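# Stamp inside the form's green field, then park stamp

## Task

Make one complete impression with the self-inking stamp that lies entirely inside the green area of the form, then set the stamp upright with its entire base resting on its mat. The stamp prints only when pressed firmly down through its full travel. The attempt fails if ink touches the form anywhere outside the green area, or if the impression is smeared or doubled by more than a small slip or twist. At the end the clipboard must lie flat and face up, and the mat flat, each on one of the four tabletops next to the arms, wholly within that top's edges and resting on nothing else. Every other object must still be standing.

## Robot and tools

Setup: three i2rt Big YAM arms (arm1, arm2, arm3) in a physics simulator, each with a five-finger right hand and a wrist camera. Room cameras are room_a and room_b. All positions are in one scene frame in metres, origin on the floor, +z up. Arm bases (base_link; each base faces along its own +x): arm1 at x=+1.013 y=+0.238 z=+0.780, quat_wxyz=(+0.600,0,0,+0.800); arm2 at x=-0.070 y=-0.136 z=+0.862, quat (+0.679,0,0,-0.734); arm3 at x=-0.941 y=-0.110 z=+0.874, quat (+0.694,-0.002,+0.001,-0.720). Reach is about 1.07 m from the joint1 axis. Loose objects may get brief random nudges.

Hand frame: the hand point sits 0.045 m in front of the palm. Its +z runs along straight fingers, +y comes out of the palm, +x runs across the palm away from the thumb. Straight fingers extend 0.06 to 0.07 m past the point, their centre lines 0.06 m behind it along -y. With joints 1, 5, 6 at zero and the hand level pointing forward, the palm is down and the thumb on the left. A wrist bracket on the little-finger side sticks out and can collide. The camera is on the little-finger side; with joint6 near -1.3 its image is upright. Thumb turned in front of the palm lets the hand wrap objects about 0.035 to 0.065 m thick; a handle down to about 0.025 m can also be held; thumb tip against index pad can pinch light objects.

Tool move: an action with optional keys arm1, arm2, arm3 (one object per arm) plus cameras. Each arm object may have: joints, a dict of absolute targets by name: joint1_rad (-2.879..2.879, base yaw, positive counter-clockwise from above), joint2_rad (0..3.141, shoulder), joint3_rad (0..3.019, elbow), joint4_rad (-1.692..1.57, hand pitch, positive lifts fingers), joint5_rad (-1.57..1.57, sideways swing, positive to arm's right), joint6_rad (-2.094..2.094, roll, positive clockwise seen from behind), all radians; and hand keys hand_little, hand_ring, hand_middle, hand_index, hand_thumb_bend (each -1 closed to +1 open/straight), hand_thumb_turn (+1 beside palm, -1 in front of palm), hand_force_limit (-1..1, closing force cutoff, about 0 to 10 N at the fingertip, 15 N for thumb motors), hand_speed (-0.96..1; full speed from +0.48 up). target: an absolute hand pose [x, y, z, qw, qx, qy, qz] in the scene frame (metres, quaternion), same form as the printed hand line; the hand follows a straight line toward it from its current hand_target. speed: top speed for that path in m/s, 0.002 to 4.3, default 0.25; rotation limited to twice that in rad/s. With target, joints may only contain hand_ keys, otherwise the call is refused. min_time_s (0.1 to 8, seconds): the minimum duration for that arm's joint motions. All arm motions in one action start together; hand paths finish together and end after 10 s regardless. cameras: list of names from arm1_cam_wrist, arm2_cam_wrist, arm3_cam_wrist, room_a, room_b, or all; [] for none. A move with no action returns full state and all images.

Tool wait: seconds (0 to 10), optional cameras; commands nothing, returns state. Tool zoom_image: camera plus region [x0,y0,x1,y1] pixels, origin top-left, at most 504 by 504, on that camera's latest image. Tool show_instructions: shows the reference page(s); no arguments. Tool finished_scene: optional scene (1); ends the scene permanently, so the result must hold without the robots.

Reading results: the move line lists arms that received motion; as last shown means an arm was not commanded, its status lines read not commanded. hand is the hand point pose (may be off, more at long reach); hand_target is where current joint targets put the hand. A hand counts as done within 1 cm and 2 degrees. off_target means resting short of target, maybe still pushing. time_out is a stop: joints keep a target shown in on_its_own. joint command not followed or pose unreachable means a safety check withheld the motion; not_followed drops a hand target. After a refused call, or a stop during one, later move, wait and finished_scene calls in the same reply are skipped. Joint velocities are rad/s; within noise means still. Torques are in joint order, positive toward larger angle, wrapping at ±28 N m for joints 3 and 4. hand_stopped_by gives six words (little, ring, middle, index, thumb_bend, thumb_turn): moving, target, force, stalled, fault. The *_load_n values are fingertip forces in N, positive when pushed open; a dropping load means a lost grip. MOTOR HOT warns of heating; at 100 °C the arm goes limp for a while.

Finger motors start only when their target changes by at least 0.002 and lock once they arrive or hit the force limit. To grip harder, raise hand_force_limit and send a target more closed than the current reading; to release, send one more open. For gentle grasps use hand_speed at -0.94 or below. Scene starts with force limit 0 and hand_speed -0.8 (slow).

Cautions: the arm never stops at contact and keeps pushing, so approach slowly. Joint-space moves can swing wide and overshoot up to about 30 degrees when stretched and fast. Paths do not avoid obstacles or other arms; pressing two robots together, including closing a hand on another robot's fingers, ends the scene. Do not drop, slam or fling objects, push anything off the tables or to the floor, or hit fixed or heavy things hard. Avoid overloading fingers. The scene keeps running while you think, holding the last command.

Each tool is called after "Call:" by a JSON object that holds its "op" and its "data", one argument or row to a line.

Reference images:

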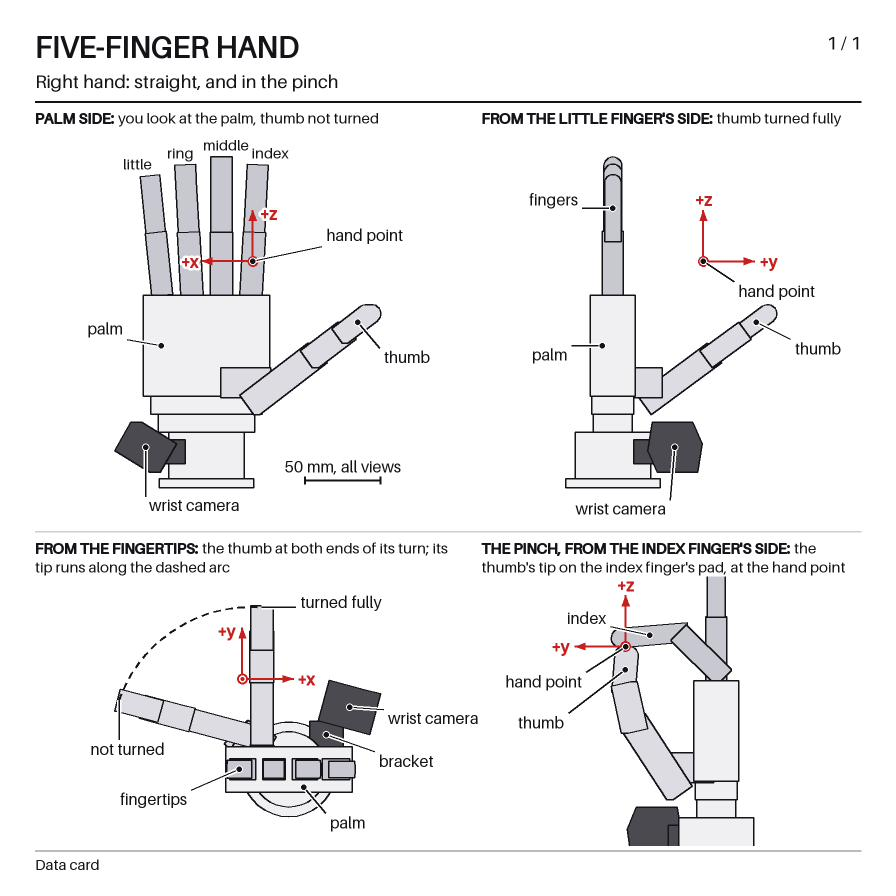

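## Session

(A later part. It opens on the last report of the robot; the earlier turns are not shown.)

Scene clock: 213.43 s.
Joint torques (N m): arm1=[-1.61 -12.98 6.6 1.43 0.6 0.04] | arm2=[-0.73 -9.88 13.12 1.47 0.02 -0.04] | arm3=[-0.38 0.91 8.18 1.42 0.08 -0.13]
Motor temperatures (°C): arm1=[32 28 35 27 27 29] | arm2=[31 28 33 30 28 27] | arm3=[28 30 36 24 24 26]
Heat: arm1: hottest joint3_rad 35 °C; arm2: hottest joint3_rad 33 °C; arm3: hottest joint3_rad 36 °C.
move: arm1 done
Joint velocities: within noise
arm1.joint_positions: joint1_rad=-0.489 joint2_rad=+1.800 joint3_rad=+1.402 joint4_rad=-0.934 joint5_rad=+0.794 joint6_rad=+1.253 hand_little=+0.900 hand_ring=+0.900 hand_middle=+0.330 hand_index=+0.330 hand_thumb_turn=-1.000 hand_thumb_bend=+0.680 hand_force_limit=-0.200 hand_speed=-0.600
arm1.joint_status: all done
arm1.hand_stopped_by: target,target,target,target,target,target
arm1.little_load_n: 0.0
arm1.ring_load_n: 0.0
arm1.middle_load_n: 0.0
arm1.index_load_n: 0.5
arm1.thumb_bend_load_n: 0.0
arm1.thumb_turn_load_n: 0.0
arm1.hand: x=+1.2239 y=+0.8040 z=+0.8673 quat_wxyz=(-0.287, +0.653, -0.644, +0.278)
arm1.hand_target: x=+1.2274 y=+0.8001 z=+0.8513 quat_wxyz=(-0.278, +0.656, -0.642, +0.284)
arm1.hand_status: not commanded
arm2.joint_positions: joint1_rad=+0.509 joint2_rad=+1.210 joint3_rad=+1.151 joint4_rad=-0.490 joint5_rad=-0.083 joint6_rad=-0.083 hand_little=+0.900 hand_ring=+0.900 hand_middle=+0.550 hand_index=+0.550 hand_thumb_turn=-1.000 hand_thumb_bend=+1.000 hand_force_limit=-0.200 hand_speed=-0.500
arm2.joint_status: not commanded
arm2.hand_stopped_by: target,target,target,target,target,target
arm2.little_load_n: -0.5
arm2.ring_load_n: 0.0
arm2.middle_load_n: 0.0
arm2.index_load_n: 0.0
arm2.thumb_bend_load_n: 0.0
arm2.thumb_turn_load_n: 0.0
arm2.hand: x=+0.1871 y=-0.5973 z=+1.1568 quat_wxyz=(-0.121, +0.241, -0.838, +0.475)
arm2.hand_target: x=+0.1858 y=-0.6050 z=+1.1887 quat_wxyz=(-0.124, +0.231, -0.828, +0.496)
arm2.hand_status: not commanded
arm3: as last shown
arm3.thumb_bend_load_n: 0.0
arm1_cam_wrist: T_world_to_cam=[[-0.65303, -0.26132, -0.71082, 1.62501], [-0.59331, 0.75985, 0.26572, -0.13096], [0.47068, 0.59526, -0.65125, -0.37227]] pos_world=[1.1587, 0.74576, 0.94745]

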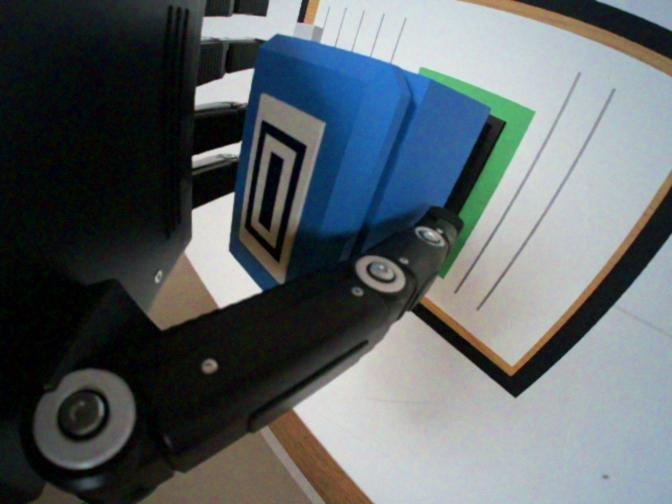

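Call:
{"op": "move", "data": {
  "arm1": {"joints": {"hand_speed": -0.9, "hand_thumb_bend": -0.2, "hand_index": -0.3, "hand_middle": -0.3}},
  "cameras": ["arm1_cam_wrist"]
}}

Scene clock: 217.37 s.
Joint torques (N m): arm1=[-1.44 -13.04 6.53 1.39 0.66 0.03] | arm2=[-0.79 -9.7 13.05 1.4 0 -0.03] | arm3=[-0.38 0.91 8.18 1.42 0.08 -0.13]
Motor temperatures (°C): arm1=[32 29 35 27 27 29] | arm2=[31 28 33 30 28 27] | arm3=[28 30 36 24 24 26]
Heat: arm1: hottest joint3_rad 35 °C; arm2: hottest joint3_rad 33 °C; arm3: hottest joint3_rad 36 °C.
move: arm1 off_target
Joint velocities: within noise
arm1.joint_positions: joint1_rad=-0.490 joint2_rad=+1.800 joint3_rad=+1.402 joint4_rad=-0.933 joint5_rad=+0.793 joint6_rad=+1.253 hand_little=+0.900 hand_ring=+0.900 hand_middle=+0.192 hand_index=+0.173 hand_thumb_turn=-1.000 hand_thumb_bend=+0.607 hand_force_limit=-0.200 hand_speed=-0.900
arm1.joint_status: hand_middle off_target (ended at +0.192, target -0.300); hand_index off_target (ended at +0.173, target -0.300); hand_thumb_bend off_target (ended at +0.607, target -0.200); the others done
arm1.hand_stopped_by: target,target,force,force,force,target
arm1.little_load_n: 0.0
arm1.ring_load_n: 0.0
arm1.middle_load_n: 3.5
arm1.index_load_n: 5.0
arm1.thumb_bend_load_n: 7.0
arm1.thumb_turn_load_n: 0.0
arm1.hand: x=+1.2239 y=+0.8043 z=+0.8673 quat_wxyz=(-0.287, +0.653, -0.644, +0.277)
arm1.hand_target: x=+1.2274 y=+0.8001 z=+0.8512 quat_wxyz=(-0.277, +0.656, -0.642, +0.284)
arm1.hand_status: not commanded
arm2, arm3: as last shown
arm2.little_load_n: 0.0
arm2.middle_load_n: -0.5
arm1_cam_wrist: T_world_to_cam=[[-0.65387, -0.26032, -0.71041, 1.62498], [-0.59299, 0.75948, 0.2675, -0.13282], [0.46991, 0.59617, -0.65097, -0.37248]] pos_world=[1.1588, 0.74596, 0.94745]

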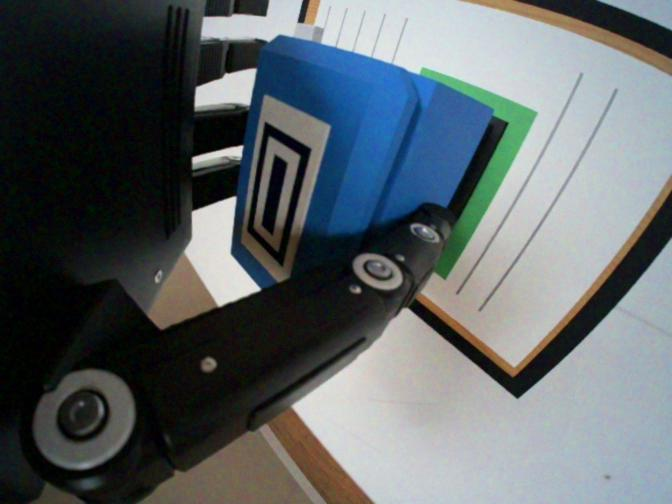

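Call:
{"op": "move", "data": {
  "arm1": {"target": [1.2270, 0.810, 1.04, -0.2832, 0.6545, -0.6420, 0.2822], "speed": 0.12},
  "cameras": ["arm1_cam_wrist", "room_a"]
}}

Call:
{"op": "zoom_image", "data": {
  "camera": "room_a",
  "region": [0, 370, 130, 504]
}}

Call:
{"op": "zoom_image", "data": {
  "camera": "arm1_cam_wrist",
  "region": [340, 20, 640, 300]
}}

Scene clock: 220.13 s.
Joint torques (N m): arm1=[-1.08 -15.74 12.68 0.14 0.89 0.1] | arm2=[-0.62 -9.7 13.07 1.4 0.04 -0.01] | arm3=[-0.38 0.85 8.2 1.42 0.08 -0.12]
Motor temperatures (°C): arm1=[32 29 35 27 27 29] | arm2=[31 28 33 30 28 27] | arm3=[28 30 36 24 24 26]
Heat: arm1: hottest joint3_rad 35 °C; arm2: hottest joint3_rad 33 °C; arm3: hottest joint3_rad 36 °C.
move: arm1 off_target
Joint velocities: within noise
arm1.joint_positions: joint1_rad=-0.490 joint2_rad=+1.754 joint3_rad=+1.715 joint4_rad=-1.373 joint5_rad=+0.793 joint6_rad=+1.250 hand_little=+0.900 hand_ring=+0.900 hand_middle=+0.192 hand_index=+0.173 hand_thumb_turn=-1.000 hand_thumb_bend=+0.607 hand_force_limit=-0.200 hand_speed=-0.900
arm1.joint_status: not commanded
arm1.hand_stopped_by: target,target,force,force,force,target
arm1.little_load_n: 0.0
arm1.ring_load_n: 0.0
arm1.middle_load_n: 4.0
arm1.index_load_n: 3.5
arm1.thumb_bend_load_n: 7.5
arm1.thumb_turn_load_n: 1.0
arm1.hand: x=+1.2224 y=+0.7974 z=+1.0026 quat_wxyz=(-0.256, +0.666, -0.634, +0.297)
arm1.hand_target: x=+1.2264 y=+0.8081 z=+1.0399 quat_wxyz=(-0.284, +0.654, -0.642, +0.282)
arm1.hand_status: off_target (0.040 m and 3.9 deg from the pose sent, 0.173 m and 0.8 deg at the start)
arm2, arm3: as last shown
arm2.middle_load_n: 0.0
arm3.thumb_turn_load_n: -0.5
arm1_cam_wrist: T_world_to_cam=[[-0.66464, -0.317, -0.67658, 1.74284], [-0.59042, 0.77778, 0.21558, -0.1304], [0.45789, 0.54275, -0.7041, -0.16917]] pos_world=[1.15884, 0.74572, 1.08817]

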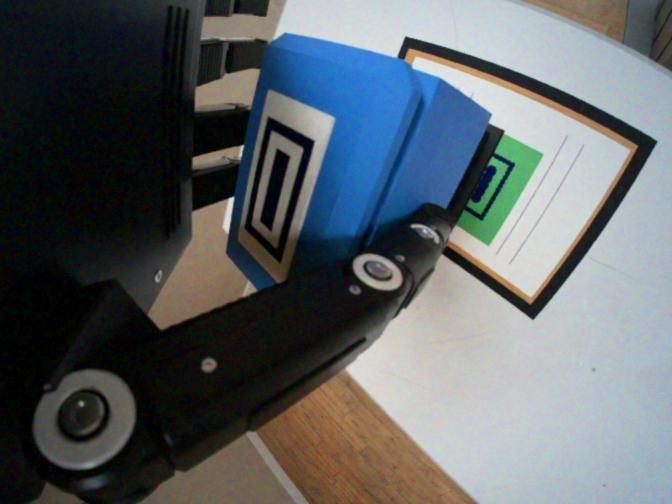

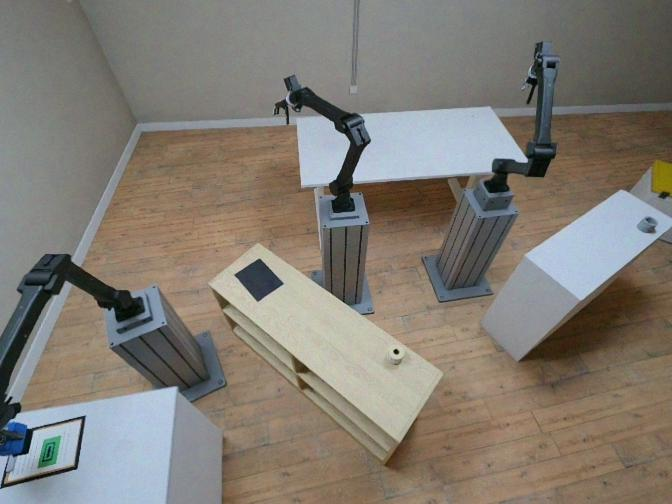

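Scaled by 3.761 from the camera's image (finer frame: 960x720).

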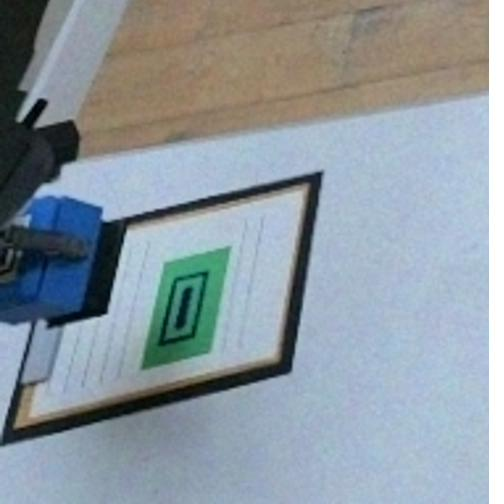

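Scaled by 1.680 from the camera's image (finer frame: 960x720).

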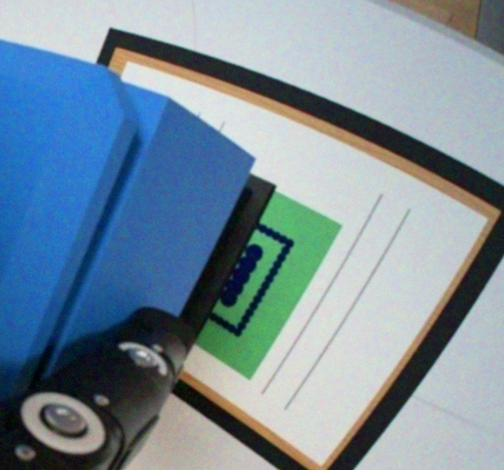

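Call:
{"op": "move", "data": {
  "arm1": {"joints": {"joint1_rad": 1.41, "joint2_rad": 1.36, "joint3_rad": 1.33, "joint4_rad": -0.82, "joint5_rad": -0.2, "joint6_rad": -0.193}, "min_time_s": 6},
  "cameras": ["arm1_cam_wrist", "room_a"]
}}

Call:
{"op": "zoom_image", "data": {
  "camera": "room_a",
  "region": [0, 400, 100, 504]
}}

Scene clock: 227.67 s.
Joint torques (N m): arm1=[-0.97 -12.28 8.32 2.65 -0.23 0.06] | arm2=[-0.62 -9.82 13.11 1.36 0.06 -0.02] | arm3=[-0.38 0.91 8.18 1.42 0.08 -0.13]
Motor temperatures (°C): arm1=[32 29 35 27 27 29] | arm2=[30 28 33 30 28 27] | arm3=[28 30 36 24 24 26]
Heat: arm1: hottest joint3_rad 35 °C; arm2: hottest joint3_rad 33 °C; arm3: hottest joint3_rad 36 °C.
move: arm1 done
Joint velocities: within noise
arm1.joint_positions: joint1_rad=+1.408 joint2_rad=+1.386 joint3_rad=+1.335 joint4_rad=-0.842 joint5_rad=-0.198 joint6_rad=-0.186 hand_little=+0.900 hand_ring=+0.900 hand_middle=+0.192 hand_index=+0.173 hand_thumb_turn=-1.000 hand_thumb_bend=+0.607 hand_force_limit=-0.200 hand_speed=-0.900
arm1.joint_status: all done
arm1.hand_stopped_by: target,target,force,force,force,target
arm1.little_load_n: 0.0
arm1.ring_load_n: 0.0
arm1.middle_load_n: 4.0
arm1.index_load_n: 4.0
arm1.thumb_bend_load_n: 7.0
arm1.thumb_turn_load_n: 0.5
arm1.hand: x=+0.5097 y=+0.1194 z=+1.0314 quat_wxyz=(-0.177, +0.528, +0.777, -0.294)
arm1.hand_target: x=+0.5095 y=+0.1184 z=+1.0443 quat_wxyz=(-0.193, +0.518, +0.775, -0.308)
arm1.hand_status: not commanded
arm2, arm3: as last shown
arm2.middle_load_n: -0.5
arm3.thumb_turn_load_n: 0.0
arm1_cam_wrist: T_world_to_cam=[[0.59356, 0.49741, -0.63267, 0.2898], [0.79307, -0.49517, 0.35474, -0.72669], [-0.13683, -0.71231, -0.6884, 0.98235]] pos_world=[0.53871, 0.19575, 1.11738]

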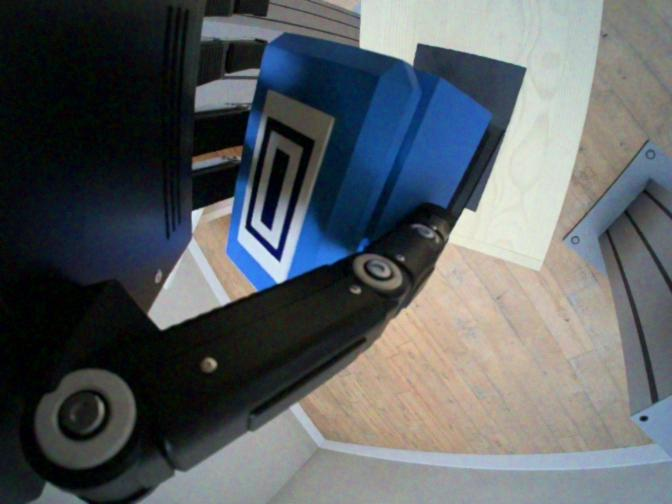

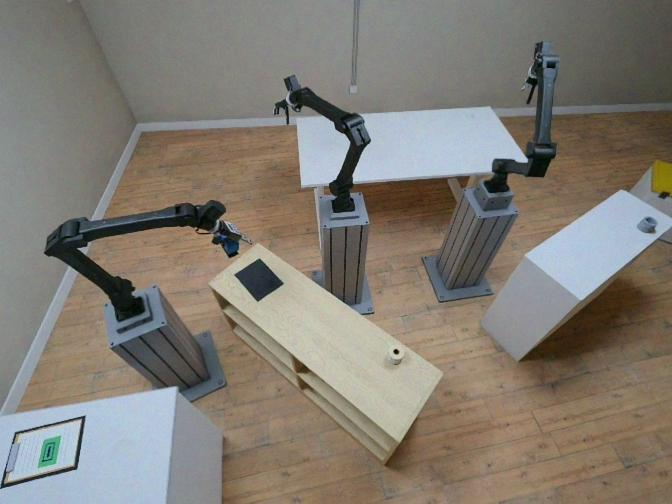

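Scaled by 4.846 from the camera's image (finer frame: 960x720).

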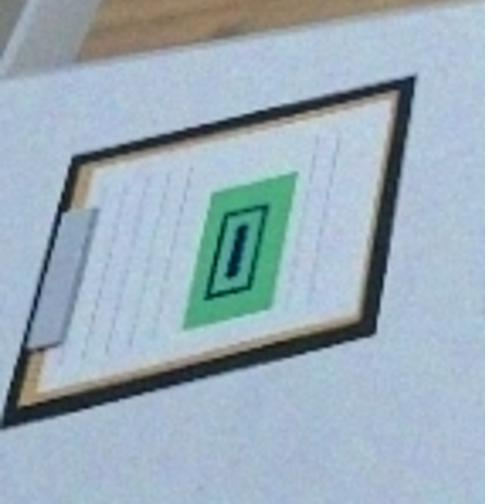

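Call:
{"op": "move", "data": {
  "arm1": {"target": [0.437, 0.062, 0.79, -0.2163, 0.5055, 0.7652, -0.3352], "speed": 0.18},
  "cameras": ["arm1_cam_wrist", "room_a"]
}}

Call:
{"op": "zoom_image", "data": {
  "camera": "room_a",
  "region": [200, 200, 300, 310]
}}

Scene clock: 230.20 s.
Joint torques (N m): arm1=[-0.62 -13.39 6.89 2.86 -0.03 0.26] | arm2=[-0.62 -9.93 13.08 1.33 0.02 -0.05] | arm3=[-0.38 0.91 8.2 1.42 0.08 -0.13]
Motor temperatures (°C): arm1=[32 29 35 27 27 29] | arm2=[30 28 33 30 28 27] | arm3=[28 30 36 24 24 26]
Heat: arm1: hottest joint3_rad 35 °C; arm2: hottest joint3_rad 33 °C; arm3: hottest joint3_rad 36 °C.
move: arm1 done
Joint velocities: within noise
arm1.joint_positions: joint1_rad=+1.492 joint2_rad=+1.770 joint3_rad=+1.057 joint4_rad=-0.070 joint5_rad=-0.148 joint6_rad=-0.138 hand_little=+0.900 hand_ring=+0.900 hand_middle=+0.192 hand_index=+0.173 hand_thumb_turn=-1.000 hand_thumb_bend=+0.607 hand_force_limit=-0.200 hand_speed=-0.900
arm1.joint_status: not commanded
arm1.hand_stopped_by: target,target,force,force,force,target
arm1.little_load_n: 0.0
arm1.ring_load_n: 0.0
arm1.middle_load_n: 4.0
arm1.index_load_n: 4.0
arm1.thumb_bend_load_n: 7.0
arm1.thumb_turn_load_n: 0.5
arm1.hand: x=+0.4420 y=+0.0672 z=+0.7873 quat_wxyz=(-0.211, +0.507, +0.769, -0.326)
arm1.hand_target: x=+0.4372 y=+0.0620 z=+0.7900 quat_wxyz=(-0.216, +0.505, +0.765, -0.335)
arm1.hand_status: done (0.008 m and 1.3 deg from the pose sent, 0.259 m and 7.1 deg at the start)
arm2, arm3: as last shown
arm2.middle_load_n: 0.0
arm2.thumb_turn_load_n: 0.5
arm1_cam_wrist: T_world_to_cam=[[0.51859, 0.49858, -0.69461, 0.28331], [0.83276, -0.4787, 0.27813, -0.57058], [-0.19384, -0.72268, -0.66344, 0.77404]] pos_world=[0.47828, 0.145, 0.86901]

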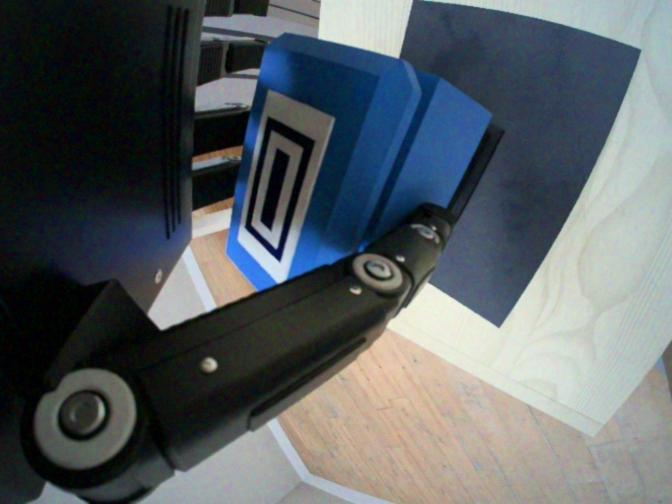

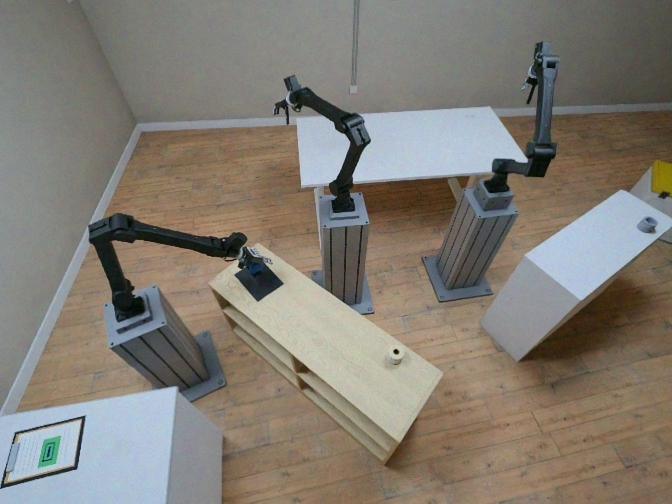

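Scaled by 4.582 from the camera's image (finer frame: 960x720).

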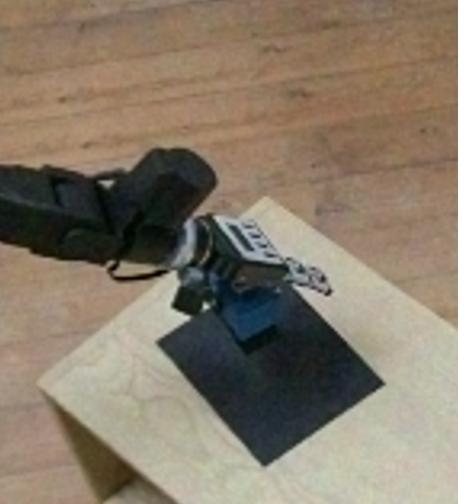

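Call:
{"op": "move", "data": {
  "arm1": {"target": [0.430, 0.065, 0.715, -0.2203, 0.5040, 0.7615, -0.3430], "speed": 0.1},
  "cameras": ["arm1_cam_wrist", "room_a"]
}}

Call:
{"op": "zoom_image", "data": {
  "camera": "room_a",
  "region": [200, 200, 300, 310]
}}

Scene clock: 231.97 s.
Joint torques (N m): arm1=[-1.38 -13.68 5.53 2.91 -0.21 0.21] | arm2=[-0.5 -9.82 13.19 1.32 0.05 0] | arm3=[-0.44 0.91 8.2 1.42 0.08 -0.13]
Motor temperatures (°C): arm1=[32 29 35 27 27 29] | arm2=[30 28 33 30 28 27] | arm3=[28 30 36 24 24 26]
Heat: arm1: hottest joint3_rad 35 °C; arm2: hottest joint3_rad 33 °C; arm3: hottest joint3_rad 36 °C.
move: arm1 done
Joint velocities: within noise
arm1.joint_positions: joint1_rad=+1.492 joint2_rad=+1.925 joint3_rad=+1.030 joint4_rad=+0.139 joint5_rad=-0.155 joint6_rad=-0.138 hand_little=+0.900 hand_ring=+0.900 hand_middle=+0.192 hand_index=+0.173 hand_thumb_turn=-1.000 hand_thumb_bend=+0.607 hand_force_limit=-0.200 hand_speed=-0.900
arm1.joint_status: not commanded
arm1.hand_stopped_by: target,target,force,force,force,target
arm1.little_load_n: 0.0
arm1.ring_load_n: 0.0
arm1.middle_load_n: 4.0
arm1.index_load_n: 4.0
arm1.thumb_bend_load_n: 7.0
arm1.thumb_turn_load_n: 1.0
arm1.hand: x=+0.4331 y=+0.0640 z=+0.7169 quat_wxyz=(-0.217, +0.502, +0.766, -0.337)
arm1.hand_target: x=+0.4300 y=+0.0650 z=+0.7151 quat_wxyz=(-0.220, +0.504, +0.762, -0.343)
arm1.hand_status: done (0.004 m and 1.0 deg from the pose sent, 0.073 m and 2.4 deg at the start)
arm2: as last shown
arm2.thumb_bend_load_n: 0.5
arm2.thumb_turn_load_n: 0.0
arm3.joint_positions: joint1_rad=-0.218 joint2_rad=+0.610 joint3_rad=+1.345 joint4_rad=-1.409 joint5_rad=+0.224 joint6_rad=-1.278 hand_little=+1.000 hand_ring=+1.000 hand_middle=+1.000 hand_index=+1.000 hand_thumb_turn=+1.000 hand_thumb_bend=+1.000 hand_force_limit=+0.000 hand_speed=-0.800
arm3.joint_status: not commanded
arm3.hand_stopped_by: target,target,target,target,target,target
arm3.little_load_n: 0.0
arm3.ring_load_n: 0.0
arm3.middle_load_n: 0.0
arm3.index_load_n: 0.0
arm3.thumb_bend_load_n: 0.0
arm3.thumb_turn_load_n: 0.0
arm3.hand: x=-1.0788 y=-0.2818 z=+1.3395 quat_wxyz=(+0.373, +0.397, -0.804, +0.240)
arm3.hand_target: x=-1.0787 y=-0.2814 z=+1.3485 quat_wxyz=(+0.379, +0.393, -0.800, +0.248)
arm3.hand_status: not commanded
arm1_cam_wrist: T_world_to_cam=[[0.49808, 0.49383, -0.71278, 0.26289], [0.84212, -0.47147, 0.26181, -0.53798], [-0.20676, -0.73065, -0.6507, 0.72017]] pos_world=[0.47101, 0.14272, 0.79685]

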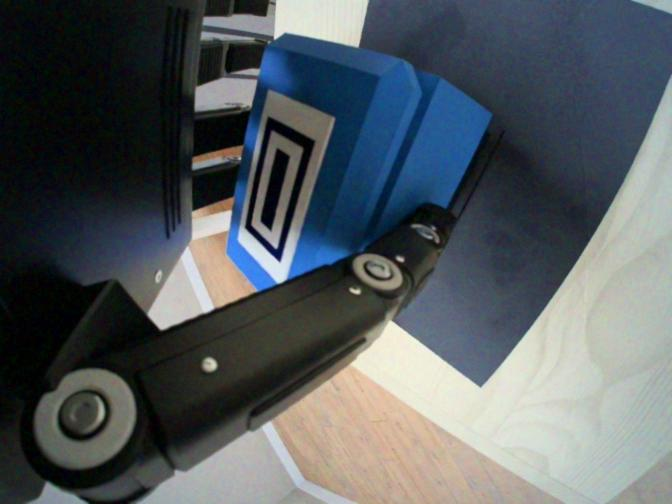

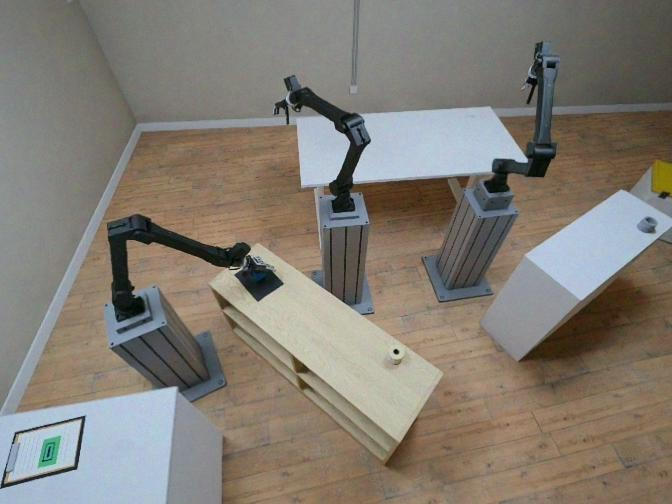

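Scaled by 4.582 from the camera's image (finer frame: 960x720).

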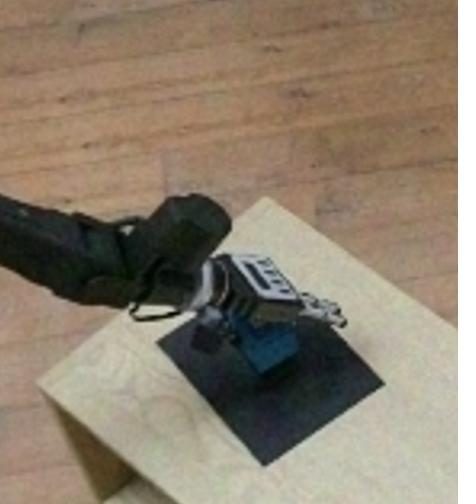

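Call:
{"op": "move", "data": {
  "arm1": {"target": [0.430, 0.065, 0.704, -0.2203, 0.5040, 0.7615, -0.3430], "speed": 0.04}
}}

Call:
{"op": "move", "data": {
  "arm1": {"target": [0.430, 0.065, 0.699, -0.2203, 0.5040, 0.7615, -0.3430], "speed": 0.03}
}}

Call:
{"op": "move", "data": {
  "arm1": {"target": [0.430, 0.065, 0.695, -0.2203, 0.5040, 0.7615, -0.3430], "speed": 0.03},
  "cameras": ["arm1_cam_wrist", "room_a"]
}}

Call:
{"op": "zoom_image", "data": {
  "camera": "room_a",
  "region": [200, 200, 300, 310]
}}

Scene clock: 233.30 s.
Joint torques (N m): arm1=[-1.44 -13.63 5.22 2.92 -0.2 0.21] | arm2=[-0.44 -9.47 13.09 1.43 0.05 -0.01] | arm3=[-0.38 0.91 8.18 1.42 0.08 -0.13]
Motor temperatures (°C): arm1=[32 29 35 27 27 29] | arm2=[30 28 33 30 28 27] | arm3=[28 30 36 24 24 26]
Heat: arm1: hottest joint3_rad 35 °C; arm2: hottest joint3_rad 33 °C; arm3: hottest joint3_rad 36 °C.
move: arm1 done
Joint velocities: within noise
arm1.joint_positions: joint1_rad=+1.492 joint2_rad=+1.946 joint3_rad=+1.030 joint4_rad=+0.166 joint5_rad=-0.155 joint6_rad=-0.138 hand_little=+0.900 hand_ring=+0.900 hand_middle=+0.192 hand_index=+0.173 hand_thumb_turn=-1.000 hand_thumb_bend=+0.607 hand_force_limit=-0.200 hand_speed=-0.900
arm1.joint_status: not commanded
arm1.hand_stopped_by: target,target,force,force,force,target
arm1.little_load_n: 0.0
arm1.ring_load_n: 0.0
arm1.middle_load_n: 4.0
arm1.index_load_n: 4.0
arm1.thumb_bend_load_n: 7.0
arm1.thumb_turn_load_n: 0.5
arm1.hand: x=+0.4314 y=+0.0636 z=+0.7083 quat_wxyz=(-0.219, +0.501, +0.766, -0.339)
arm1.hand_target: x=+0.4300 y=+0.0649 z=+0.7041 quat_wxyz=(-0.220, +0.504, +0.762, -0.343)
arm1.hand_status: done (0.005 m and 0.8 deg from the pose sent, 0.013 m and 1.0 deg at the start)
arm2, arm3: as last shown
arm2.middle_load_n: -0.5
arm2.thumb_bend_load_n: 0.0
pictures: none

Scene clock: 234.27 s.
Joint torques (N m): arm1=[-1.38 -13.45 5.14 3.04 -0.2 0.22] | arm2=[-0.62 -9.82 13.18 1.33 0.02 -0.03] | arm3=[-0.38 0.91 8.2 1.42 0.08 -0.13]
Motor temperatures (°C): arm1=[32 29 35 27 27 29] | arm2=[30 28 33 30 28 27] | arm3=[28 30 36 24 24 26]
Heat: arm1: hottest joint3_rad 35 °C; arm2: hottest joint3_rad 33 °C; arm3: hottest joint3_rad 36 °C.
move: arm1 done
Joint velocities: within noise
arm1.joint_positions: joint1_rad=+1.492 joint2_rad=+1.956 joint3_rad=+1.030 joint4_rad=+0.178 joint5_rad=-0.155 joint6_rad=-0.138 hand_little=+0.900 hand_ring=+0.900 hand_middle=+0.192 hand_index=+0.173 hand_thumb_turn=-1.000 hand_thumb_bend=+0.607 hand_force_limit=-0.200 hand_speed=-0.900
arm1.joint_status: not commanded
arm1.hand_stopped_by: target,target,force,force,force,target
arm1.little_load_n: 0.0
arm1.ring_load_n: 0.0
arm1.middle_load_n: 4.0
arm1.index_load_n: 3.5
arm1.thumb_bend_load_n: 7.0
arm1.thumb_turn_load_n: 1.0
arm1.hand: x=+0.4308 y=+0.0635 z=+0.7043 quat_wxyz=(-0.220, +0.501, +0.765, -0.339)
arm1.hand_target: x=+0.4300 y=+0.0649 z=+0.6991 quat_wxyz=(-0.220, +0.504, +0.762, -0.343)
arm1.hand_status: done (0.006 m and 0.7 deg from the pose sent, 0.010 m and 0.8 deg at the start)
arm2, arm3: as last shown
arm2.middle_load_n: 0.0
pictures: none

Scene clock: 235.23 s.
Joint torques (N m): arm1=[-1.49 -13.57 5.04 2.95 -0.2 0.22] | arm2=[-0.62 -9.64 13.04 1.37 0.02 -0.01] | arm3=[-0.38 0.85 8.2 1.4 0.08 -0.13]
Motor temperatures (°C): arm1=[32 29 35 27 27 29] | arm2=[30 28 33 30 28 27] | arm3=[28 30 36 24 24 26]
Heat: arm1: hottest joint3_rad 35 °C; arm2: hottest joint3_rad 33 °C; arm3: hottest joint3_rad 36 °C.
move: arm1 done
Joint velocities: within noise
arm1.joint_positions: joint1_rad=+1.492 joint2_rad=+1.965 joint3_rad=+1.030 joint4_rad=+0.187 joint5_rad=-0.155 joint6_rad=-0.138 hand_little=+0.900 hand_ring=+0.900 hand_middle=+0.192 hand_index=+0.173 hand_thumb_turn=-1.000 hand_thumb_bend=+0.607 hand_force_limit=-0.200 hand_speed=-0.900
arm1.joint_status: not commanded
arm1.hand_stopped_by: target,target,force,force,force,target
arm1.little_load_n: 0.0
arm1.ring_load_n: 0.0
arm1.middle_load_n: 4.0
arm1.index_load_n: 4.0
arm1.thumb_bend_load_n: 7.0
arm1.thumb_turn_load_n: 0.5
arm1.hand: x=+0.4306 y=+0.0634 z=+0.7005 quat_wxyz=(-0.220, +0.501, +0.765, -0.340)
arm1.hand_target: x=+0.4301 y=+0.0649 z=+0.6951 quat_wxyz=(-0.220, +0.504, +0.762, -0.343)
arm1.hand_status: done (0.006 m and 0.7 deg from the pose sent, 0.009 m and 0.7 deg at the start)
arm2.joint_positions: joint1_rad=+0.509 joint2_rad=+1.210 joint3_rad=+1.151 joint4_rad=-0.490 joint5_rad=-0.083 joint6_rad=-0.083 hand_little=+0.900 hand_ring=+0.900 hand_middle=+0.550 hand_index=+0.550 hand_thumb_turn=-1.000 hand_thumb_bend=+1.000 hand_force_limit=-0.200 hand_speed=-0.500
arm2.joint_status: not commanded
arm2.hand_stopped_by: target,target,target,target,target,target
arm2.little_load_n: 0.0
arm2.ring_load_n: 0.0
arm2.middle_load_n: 0.0
arm2.index_load_n: -0.5
arm2.thumb_bend_load_n: 0.0
arm2.thumb_turn_load_n: 0.0
arm2.hand: x=+0.1871 y=-0.5973 z=+1.1568 quat_wxyz=(-0.121, +0.241, -0.838, +0.475)
arm2.hand_target: x=+0.1858 y=-0.6050 z=+1.1887 quat_wxyz=(-0.124, +0.231, -0.828, +0.496)
arm2.hand_status: not commanded
arm3: as last shown
arm1_cam_wrist: T_world_to_cam=[[0.49306, 0.49278, -0.71698, 0.25794], [0.84394, -0.47109, 0.2566, -0.52896], [-0.21131, -0.7316, -0.64815, 0.70888]] pos_world=[0.46902, 0.14233, 0.78013]

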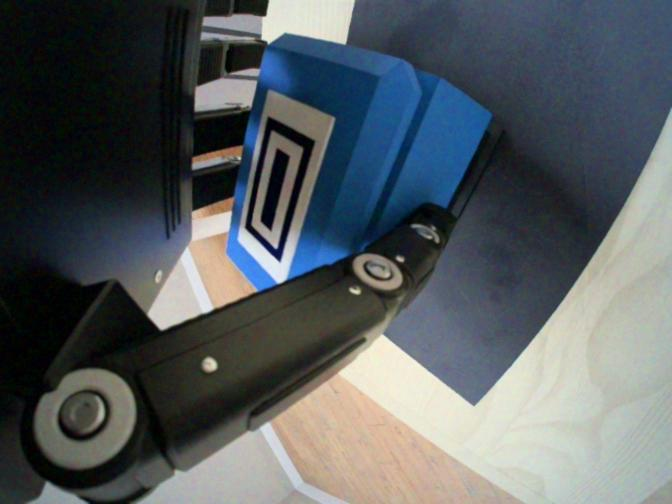

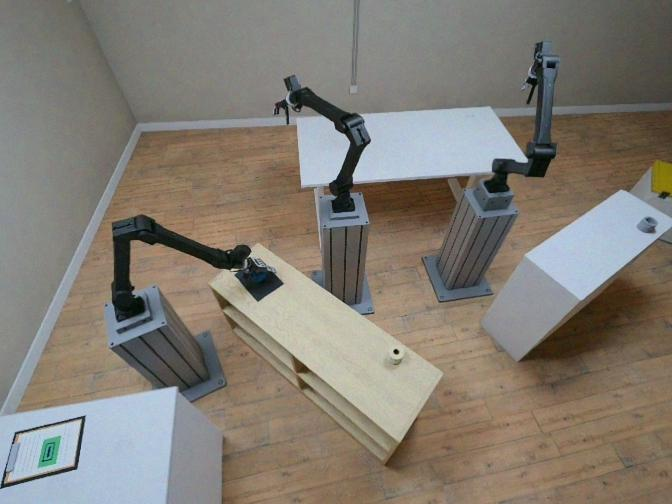

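Scaled by 4.582 from the camera's image (finer frame: 960x720).

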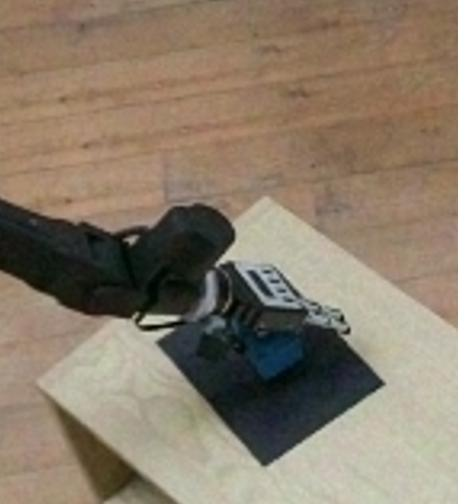

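Call:
{"op": "move", "data": {
  "arm1": {"target": [0.430, 0.065, 0.691, -0.2203, 0.5040, 0.7615, -0.3430], "speed": 0.03}
}}

Call:
{"op": "move", "data": {
  "arm1": {"target": [0.430, 0.065, 0.688, -0.2203, 0.5040, 0.7615, -0.3430], "speed": 0.03}
}}

Call:
{"op": "zoom_image", "data": {
  "camera": "arm1_cam_wrist",
  "region": [350, 50, 600, 300]
}}

Scene clock: 236.47 s.
Joint torques (N m): arm1=[-1.32 -13.39 4.98 2.99 -0.14 0.21] | arm2=[-0.67 -9.99 13.14 1.37 0.01 -0.05] | arm3=[-0.44 0.91 8.18 1.42 0.08 -0.13]
Motor temperatures (°C): arm1=[32 29 35 27 27 29] | arm2=[30 28 33 30 28 27] | arm3=[28 30 36 24 24 26]
Heat: arm1: hottest joint3_rad 35 °C; arm2: hottest joint3_rad 33 °C; arm3: hottest joint3_rad 36 °C.
move: arm1 done
Joint velocities: within noise
arm1.joint_positions: joint1_rad=+1.492 joint2_rad=+1.971 joint3_rad=+1.030 joint4_rad=+0.196 joint5_rad=-0.156 joint6_rad=-0.138 hand_little=+0.900 hand_ring=+0.900 hand_middle=+0.192 hand_index=+0.173 hand_thumb_turn=-1.000 hand_thumb_bend=+0.607 hand_force_limit=-0.200 hand_speed=-0.900
arm1.joint_status: not commanded
arm1.hand_stopped_by: target,target,force,force,force,target
arm1.little_load_n: 0.0
arm1.ring_load_n: 0.0
arm1.middle_load_n: 4.0
arm1.index_load_n: 3.5
arm1.thumb_bend_load_n: 7.5
arm1.thumb_turn_load_n: 1.0
arm1.hand: x=+0.4298 y=+0.0631 z=+0.6984 quat_wxyz=(-0.220, +0.500, +0.765, -0.341)
arm1.hand_target: x=+0.4301 y=+0.0650 z=+0.6912 quat_wxyz=(-0.220, +0.504, +0.762, -0.343)
arm1.hand_status: done (0.008 m and 0.6 deg from the pose sent, 0.010 m and 0.7 deg at the start)
arm2, arm3: as last shown
arm2.index_load_n: 0.0
pictures: none

Scene clock: 237.43 s.
Joint torques (N m): arm1=[-1.26 -13.27 5 2.97 -0.11 0.2] | arm2=[-0.73 -9.47 13.07 1.31 0.03 -0.02] | arm3=[-0.44 0.85 8.2 1.42 0.08 -0.13]
Motor temperatures (°C): arm1=[32 29 35 27 27 29] | arm2=[30 28 33 30 28 27] | arm3=[28 30 36 24 24 26]
Heat: arm1: hottest joint3_rad 35 °C; arm2: hottest joint3_rad 33 °C; arm3: hottest joint3_rad 36 °C.
move: arm1 done
Joint velocities: within noise
arm1.joint_positions: joint1_rad=+1.492 joint2_rad=+1.974 joint3_rad=+1.030 joint4_rad=+0.203 joint5_rad=-0.157 joint6_rad=-0.137 hand_little=+0.900 hand_ring=+0.900 hand_middle=+0.192 hand_index=+0.173 hand_thumb_turn=-1.000 hand_thumb_bend=+0.607 hand_force_limit=-0.200 hand_speed=-0.900
arm1.joint_status: not commanded
arm1.hand_stopped_by: target,target,force,force,force,target
arm1.little_load_n: 0.0
arm1.ring_load_n: 0.0
arm1.middle_load_n: 4.0
arm1.index_load_n: 3.5
arm1.thumb_bend_load_n: 7.0
arm1.thumb_turn_load_n: 1.5
arm1.hand: x=+0.4289 y=+0.0626 z=+0.6978 quat_wxyz=(-0.221, +0.500, +0.764, -0.343)
arm1.hand_target: x=+0.4301 y=+0.0650 z=+0.6883 quat_wxyz=(-0.220, +0.504, +0.762, -0.343)
arm1.hand_status: done (0.010 m and 0.6 deg from the pose sent, 0.011 m and 0.6 deg at the start)
arm2, arm3: as last shown
pictures: none

Scaled by 2.016 from the camera's image (finer frame: 960x720).
This view is cut from an older image: the scene may have changed since it was taken.

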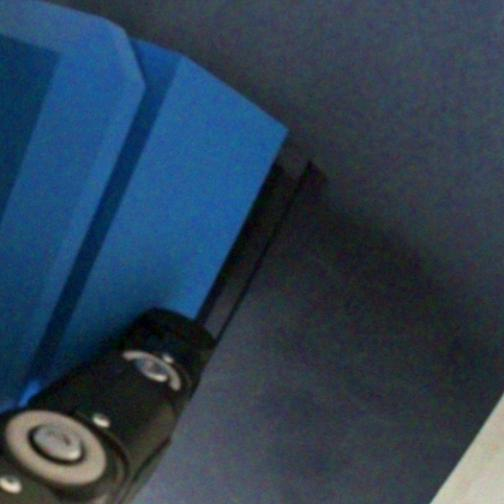

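Call:
{"op": "move", "data": {
  "arm1": {"joints": {"hand_speed": -0.9, "hand_thumb_bend": 0.77, "hand_index": 0.3, "hand_middle": 0.3}},
  "cameras": ["arm1_cam_wrist", "room_a"]
}}

Call:
{"op": "zoom_image", "data": {
  "camera": "room_a",
  "region": [200, 200, 300, 310]
}}

Scene clock: 239.33 s.
Joint torques (N m): arm1=[-1.44 -13.27 4.93 2.73 -0.11 0.2] | arm2=[-0.5 -9.47 13.09 1.32 0.06 -0.02] | arm3=[-0.38 0.91 8.18 1.42 0.08 -0.13]
Motor temperatures (°C): arm1=[32 29 35 27 27 29] | arm2=[30 28 33 30 28 27] | arm3=[28 30 36 24 24 26]
Heat: arm1: hottest joint3_rad 35 °C; arm2: hottest joint3_rad 33 °C; arm3: hottest joint3_rad 36 °C.
move: arm1 done
Joint velocities: within noise
arm1.joint_positions: joint1_rad=+1.492 joint2_rad=+1.975 joint3_rad=+1.030 joint4_rad=+0.208 joint5_rad=-0.157 joint6_rad=-0.137 hand_little=+0.900 hand_ring=+0.900 hand_middle=+0.300 hand_index=+0.300 hand_thumb_turn=-1.000 hand_thumb_bend=+0.770 hand_force_limit=-0.200 hand_speed=-0.900
arm1.joint_status: all done
arm1.hand_stopped_by: target,target,target,target,target,target
arm1.little_load_n: 0.0
arm1.ring_load_n: 0.0
arm1.middle_load_n: 0.0
arm1.index_load_n: -0.5
arm1.thumb_bend_load_n: 0.0
arm1.thumb_turn_load_n: 0.0
arm1.hand: x=+0.4280 y=+0.0625 z=+0.6981 quat_wxyz=(-0.223, +0.499, +0.763, -0.344)
arm1.hand_target: x=+0.4302 y=+0.0650 z=+0.6882 quat_wxyz=(-0.220, +0.504, +0.762, -0.343)
arm1.hand_status: not commanded
arm2, arm3: as last shown
arm2.index_load_n: -0.5
arm1_cam_wrist: T_world_to_cam=[[0.48484, 0.48989, -0.72453, 0.26691], [0.84701, -0.46944, 0.2494, -0.52298], [-0.21795, -0.7346, -0.64254, 0.70515]] pos_world=[0.46724, 0.14174, 0.7769]

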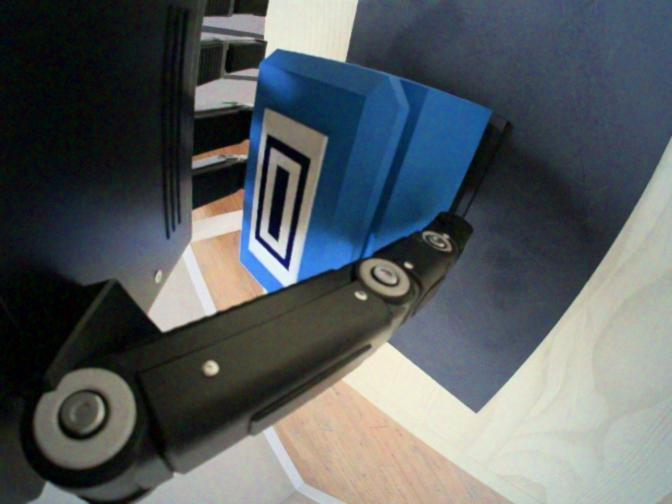

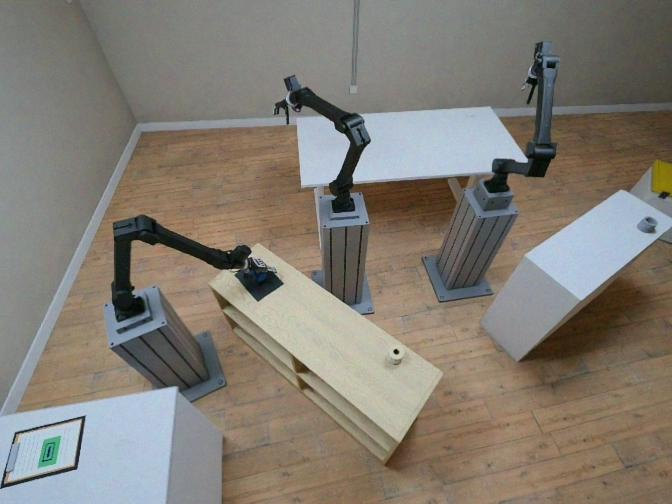

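Scaled by 4.582 from the camera's image (finer frame: 960x720).

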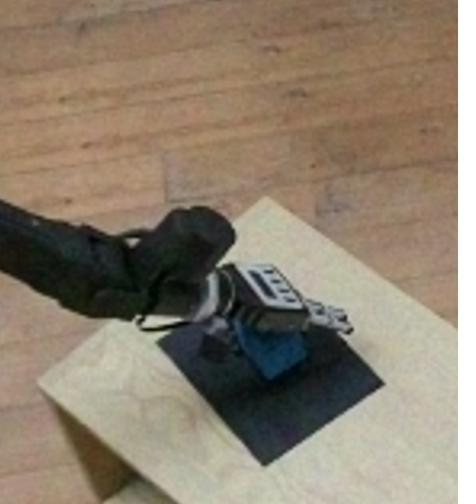

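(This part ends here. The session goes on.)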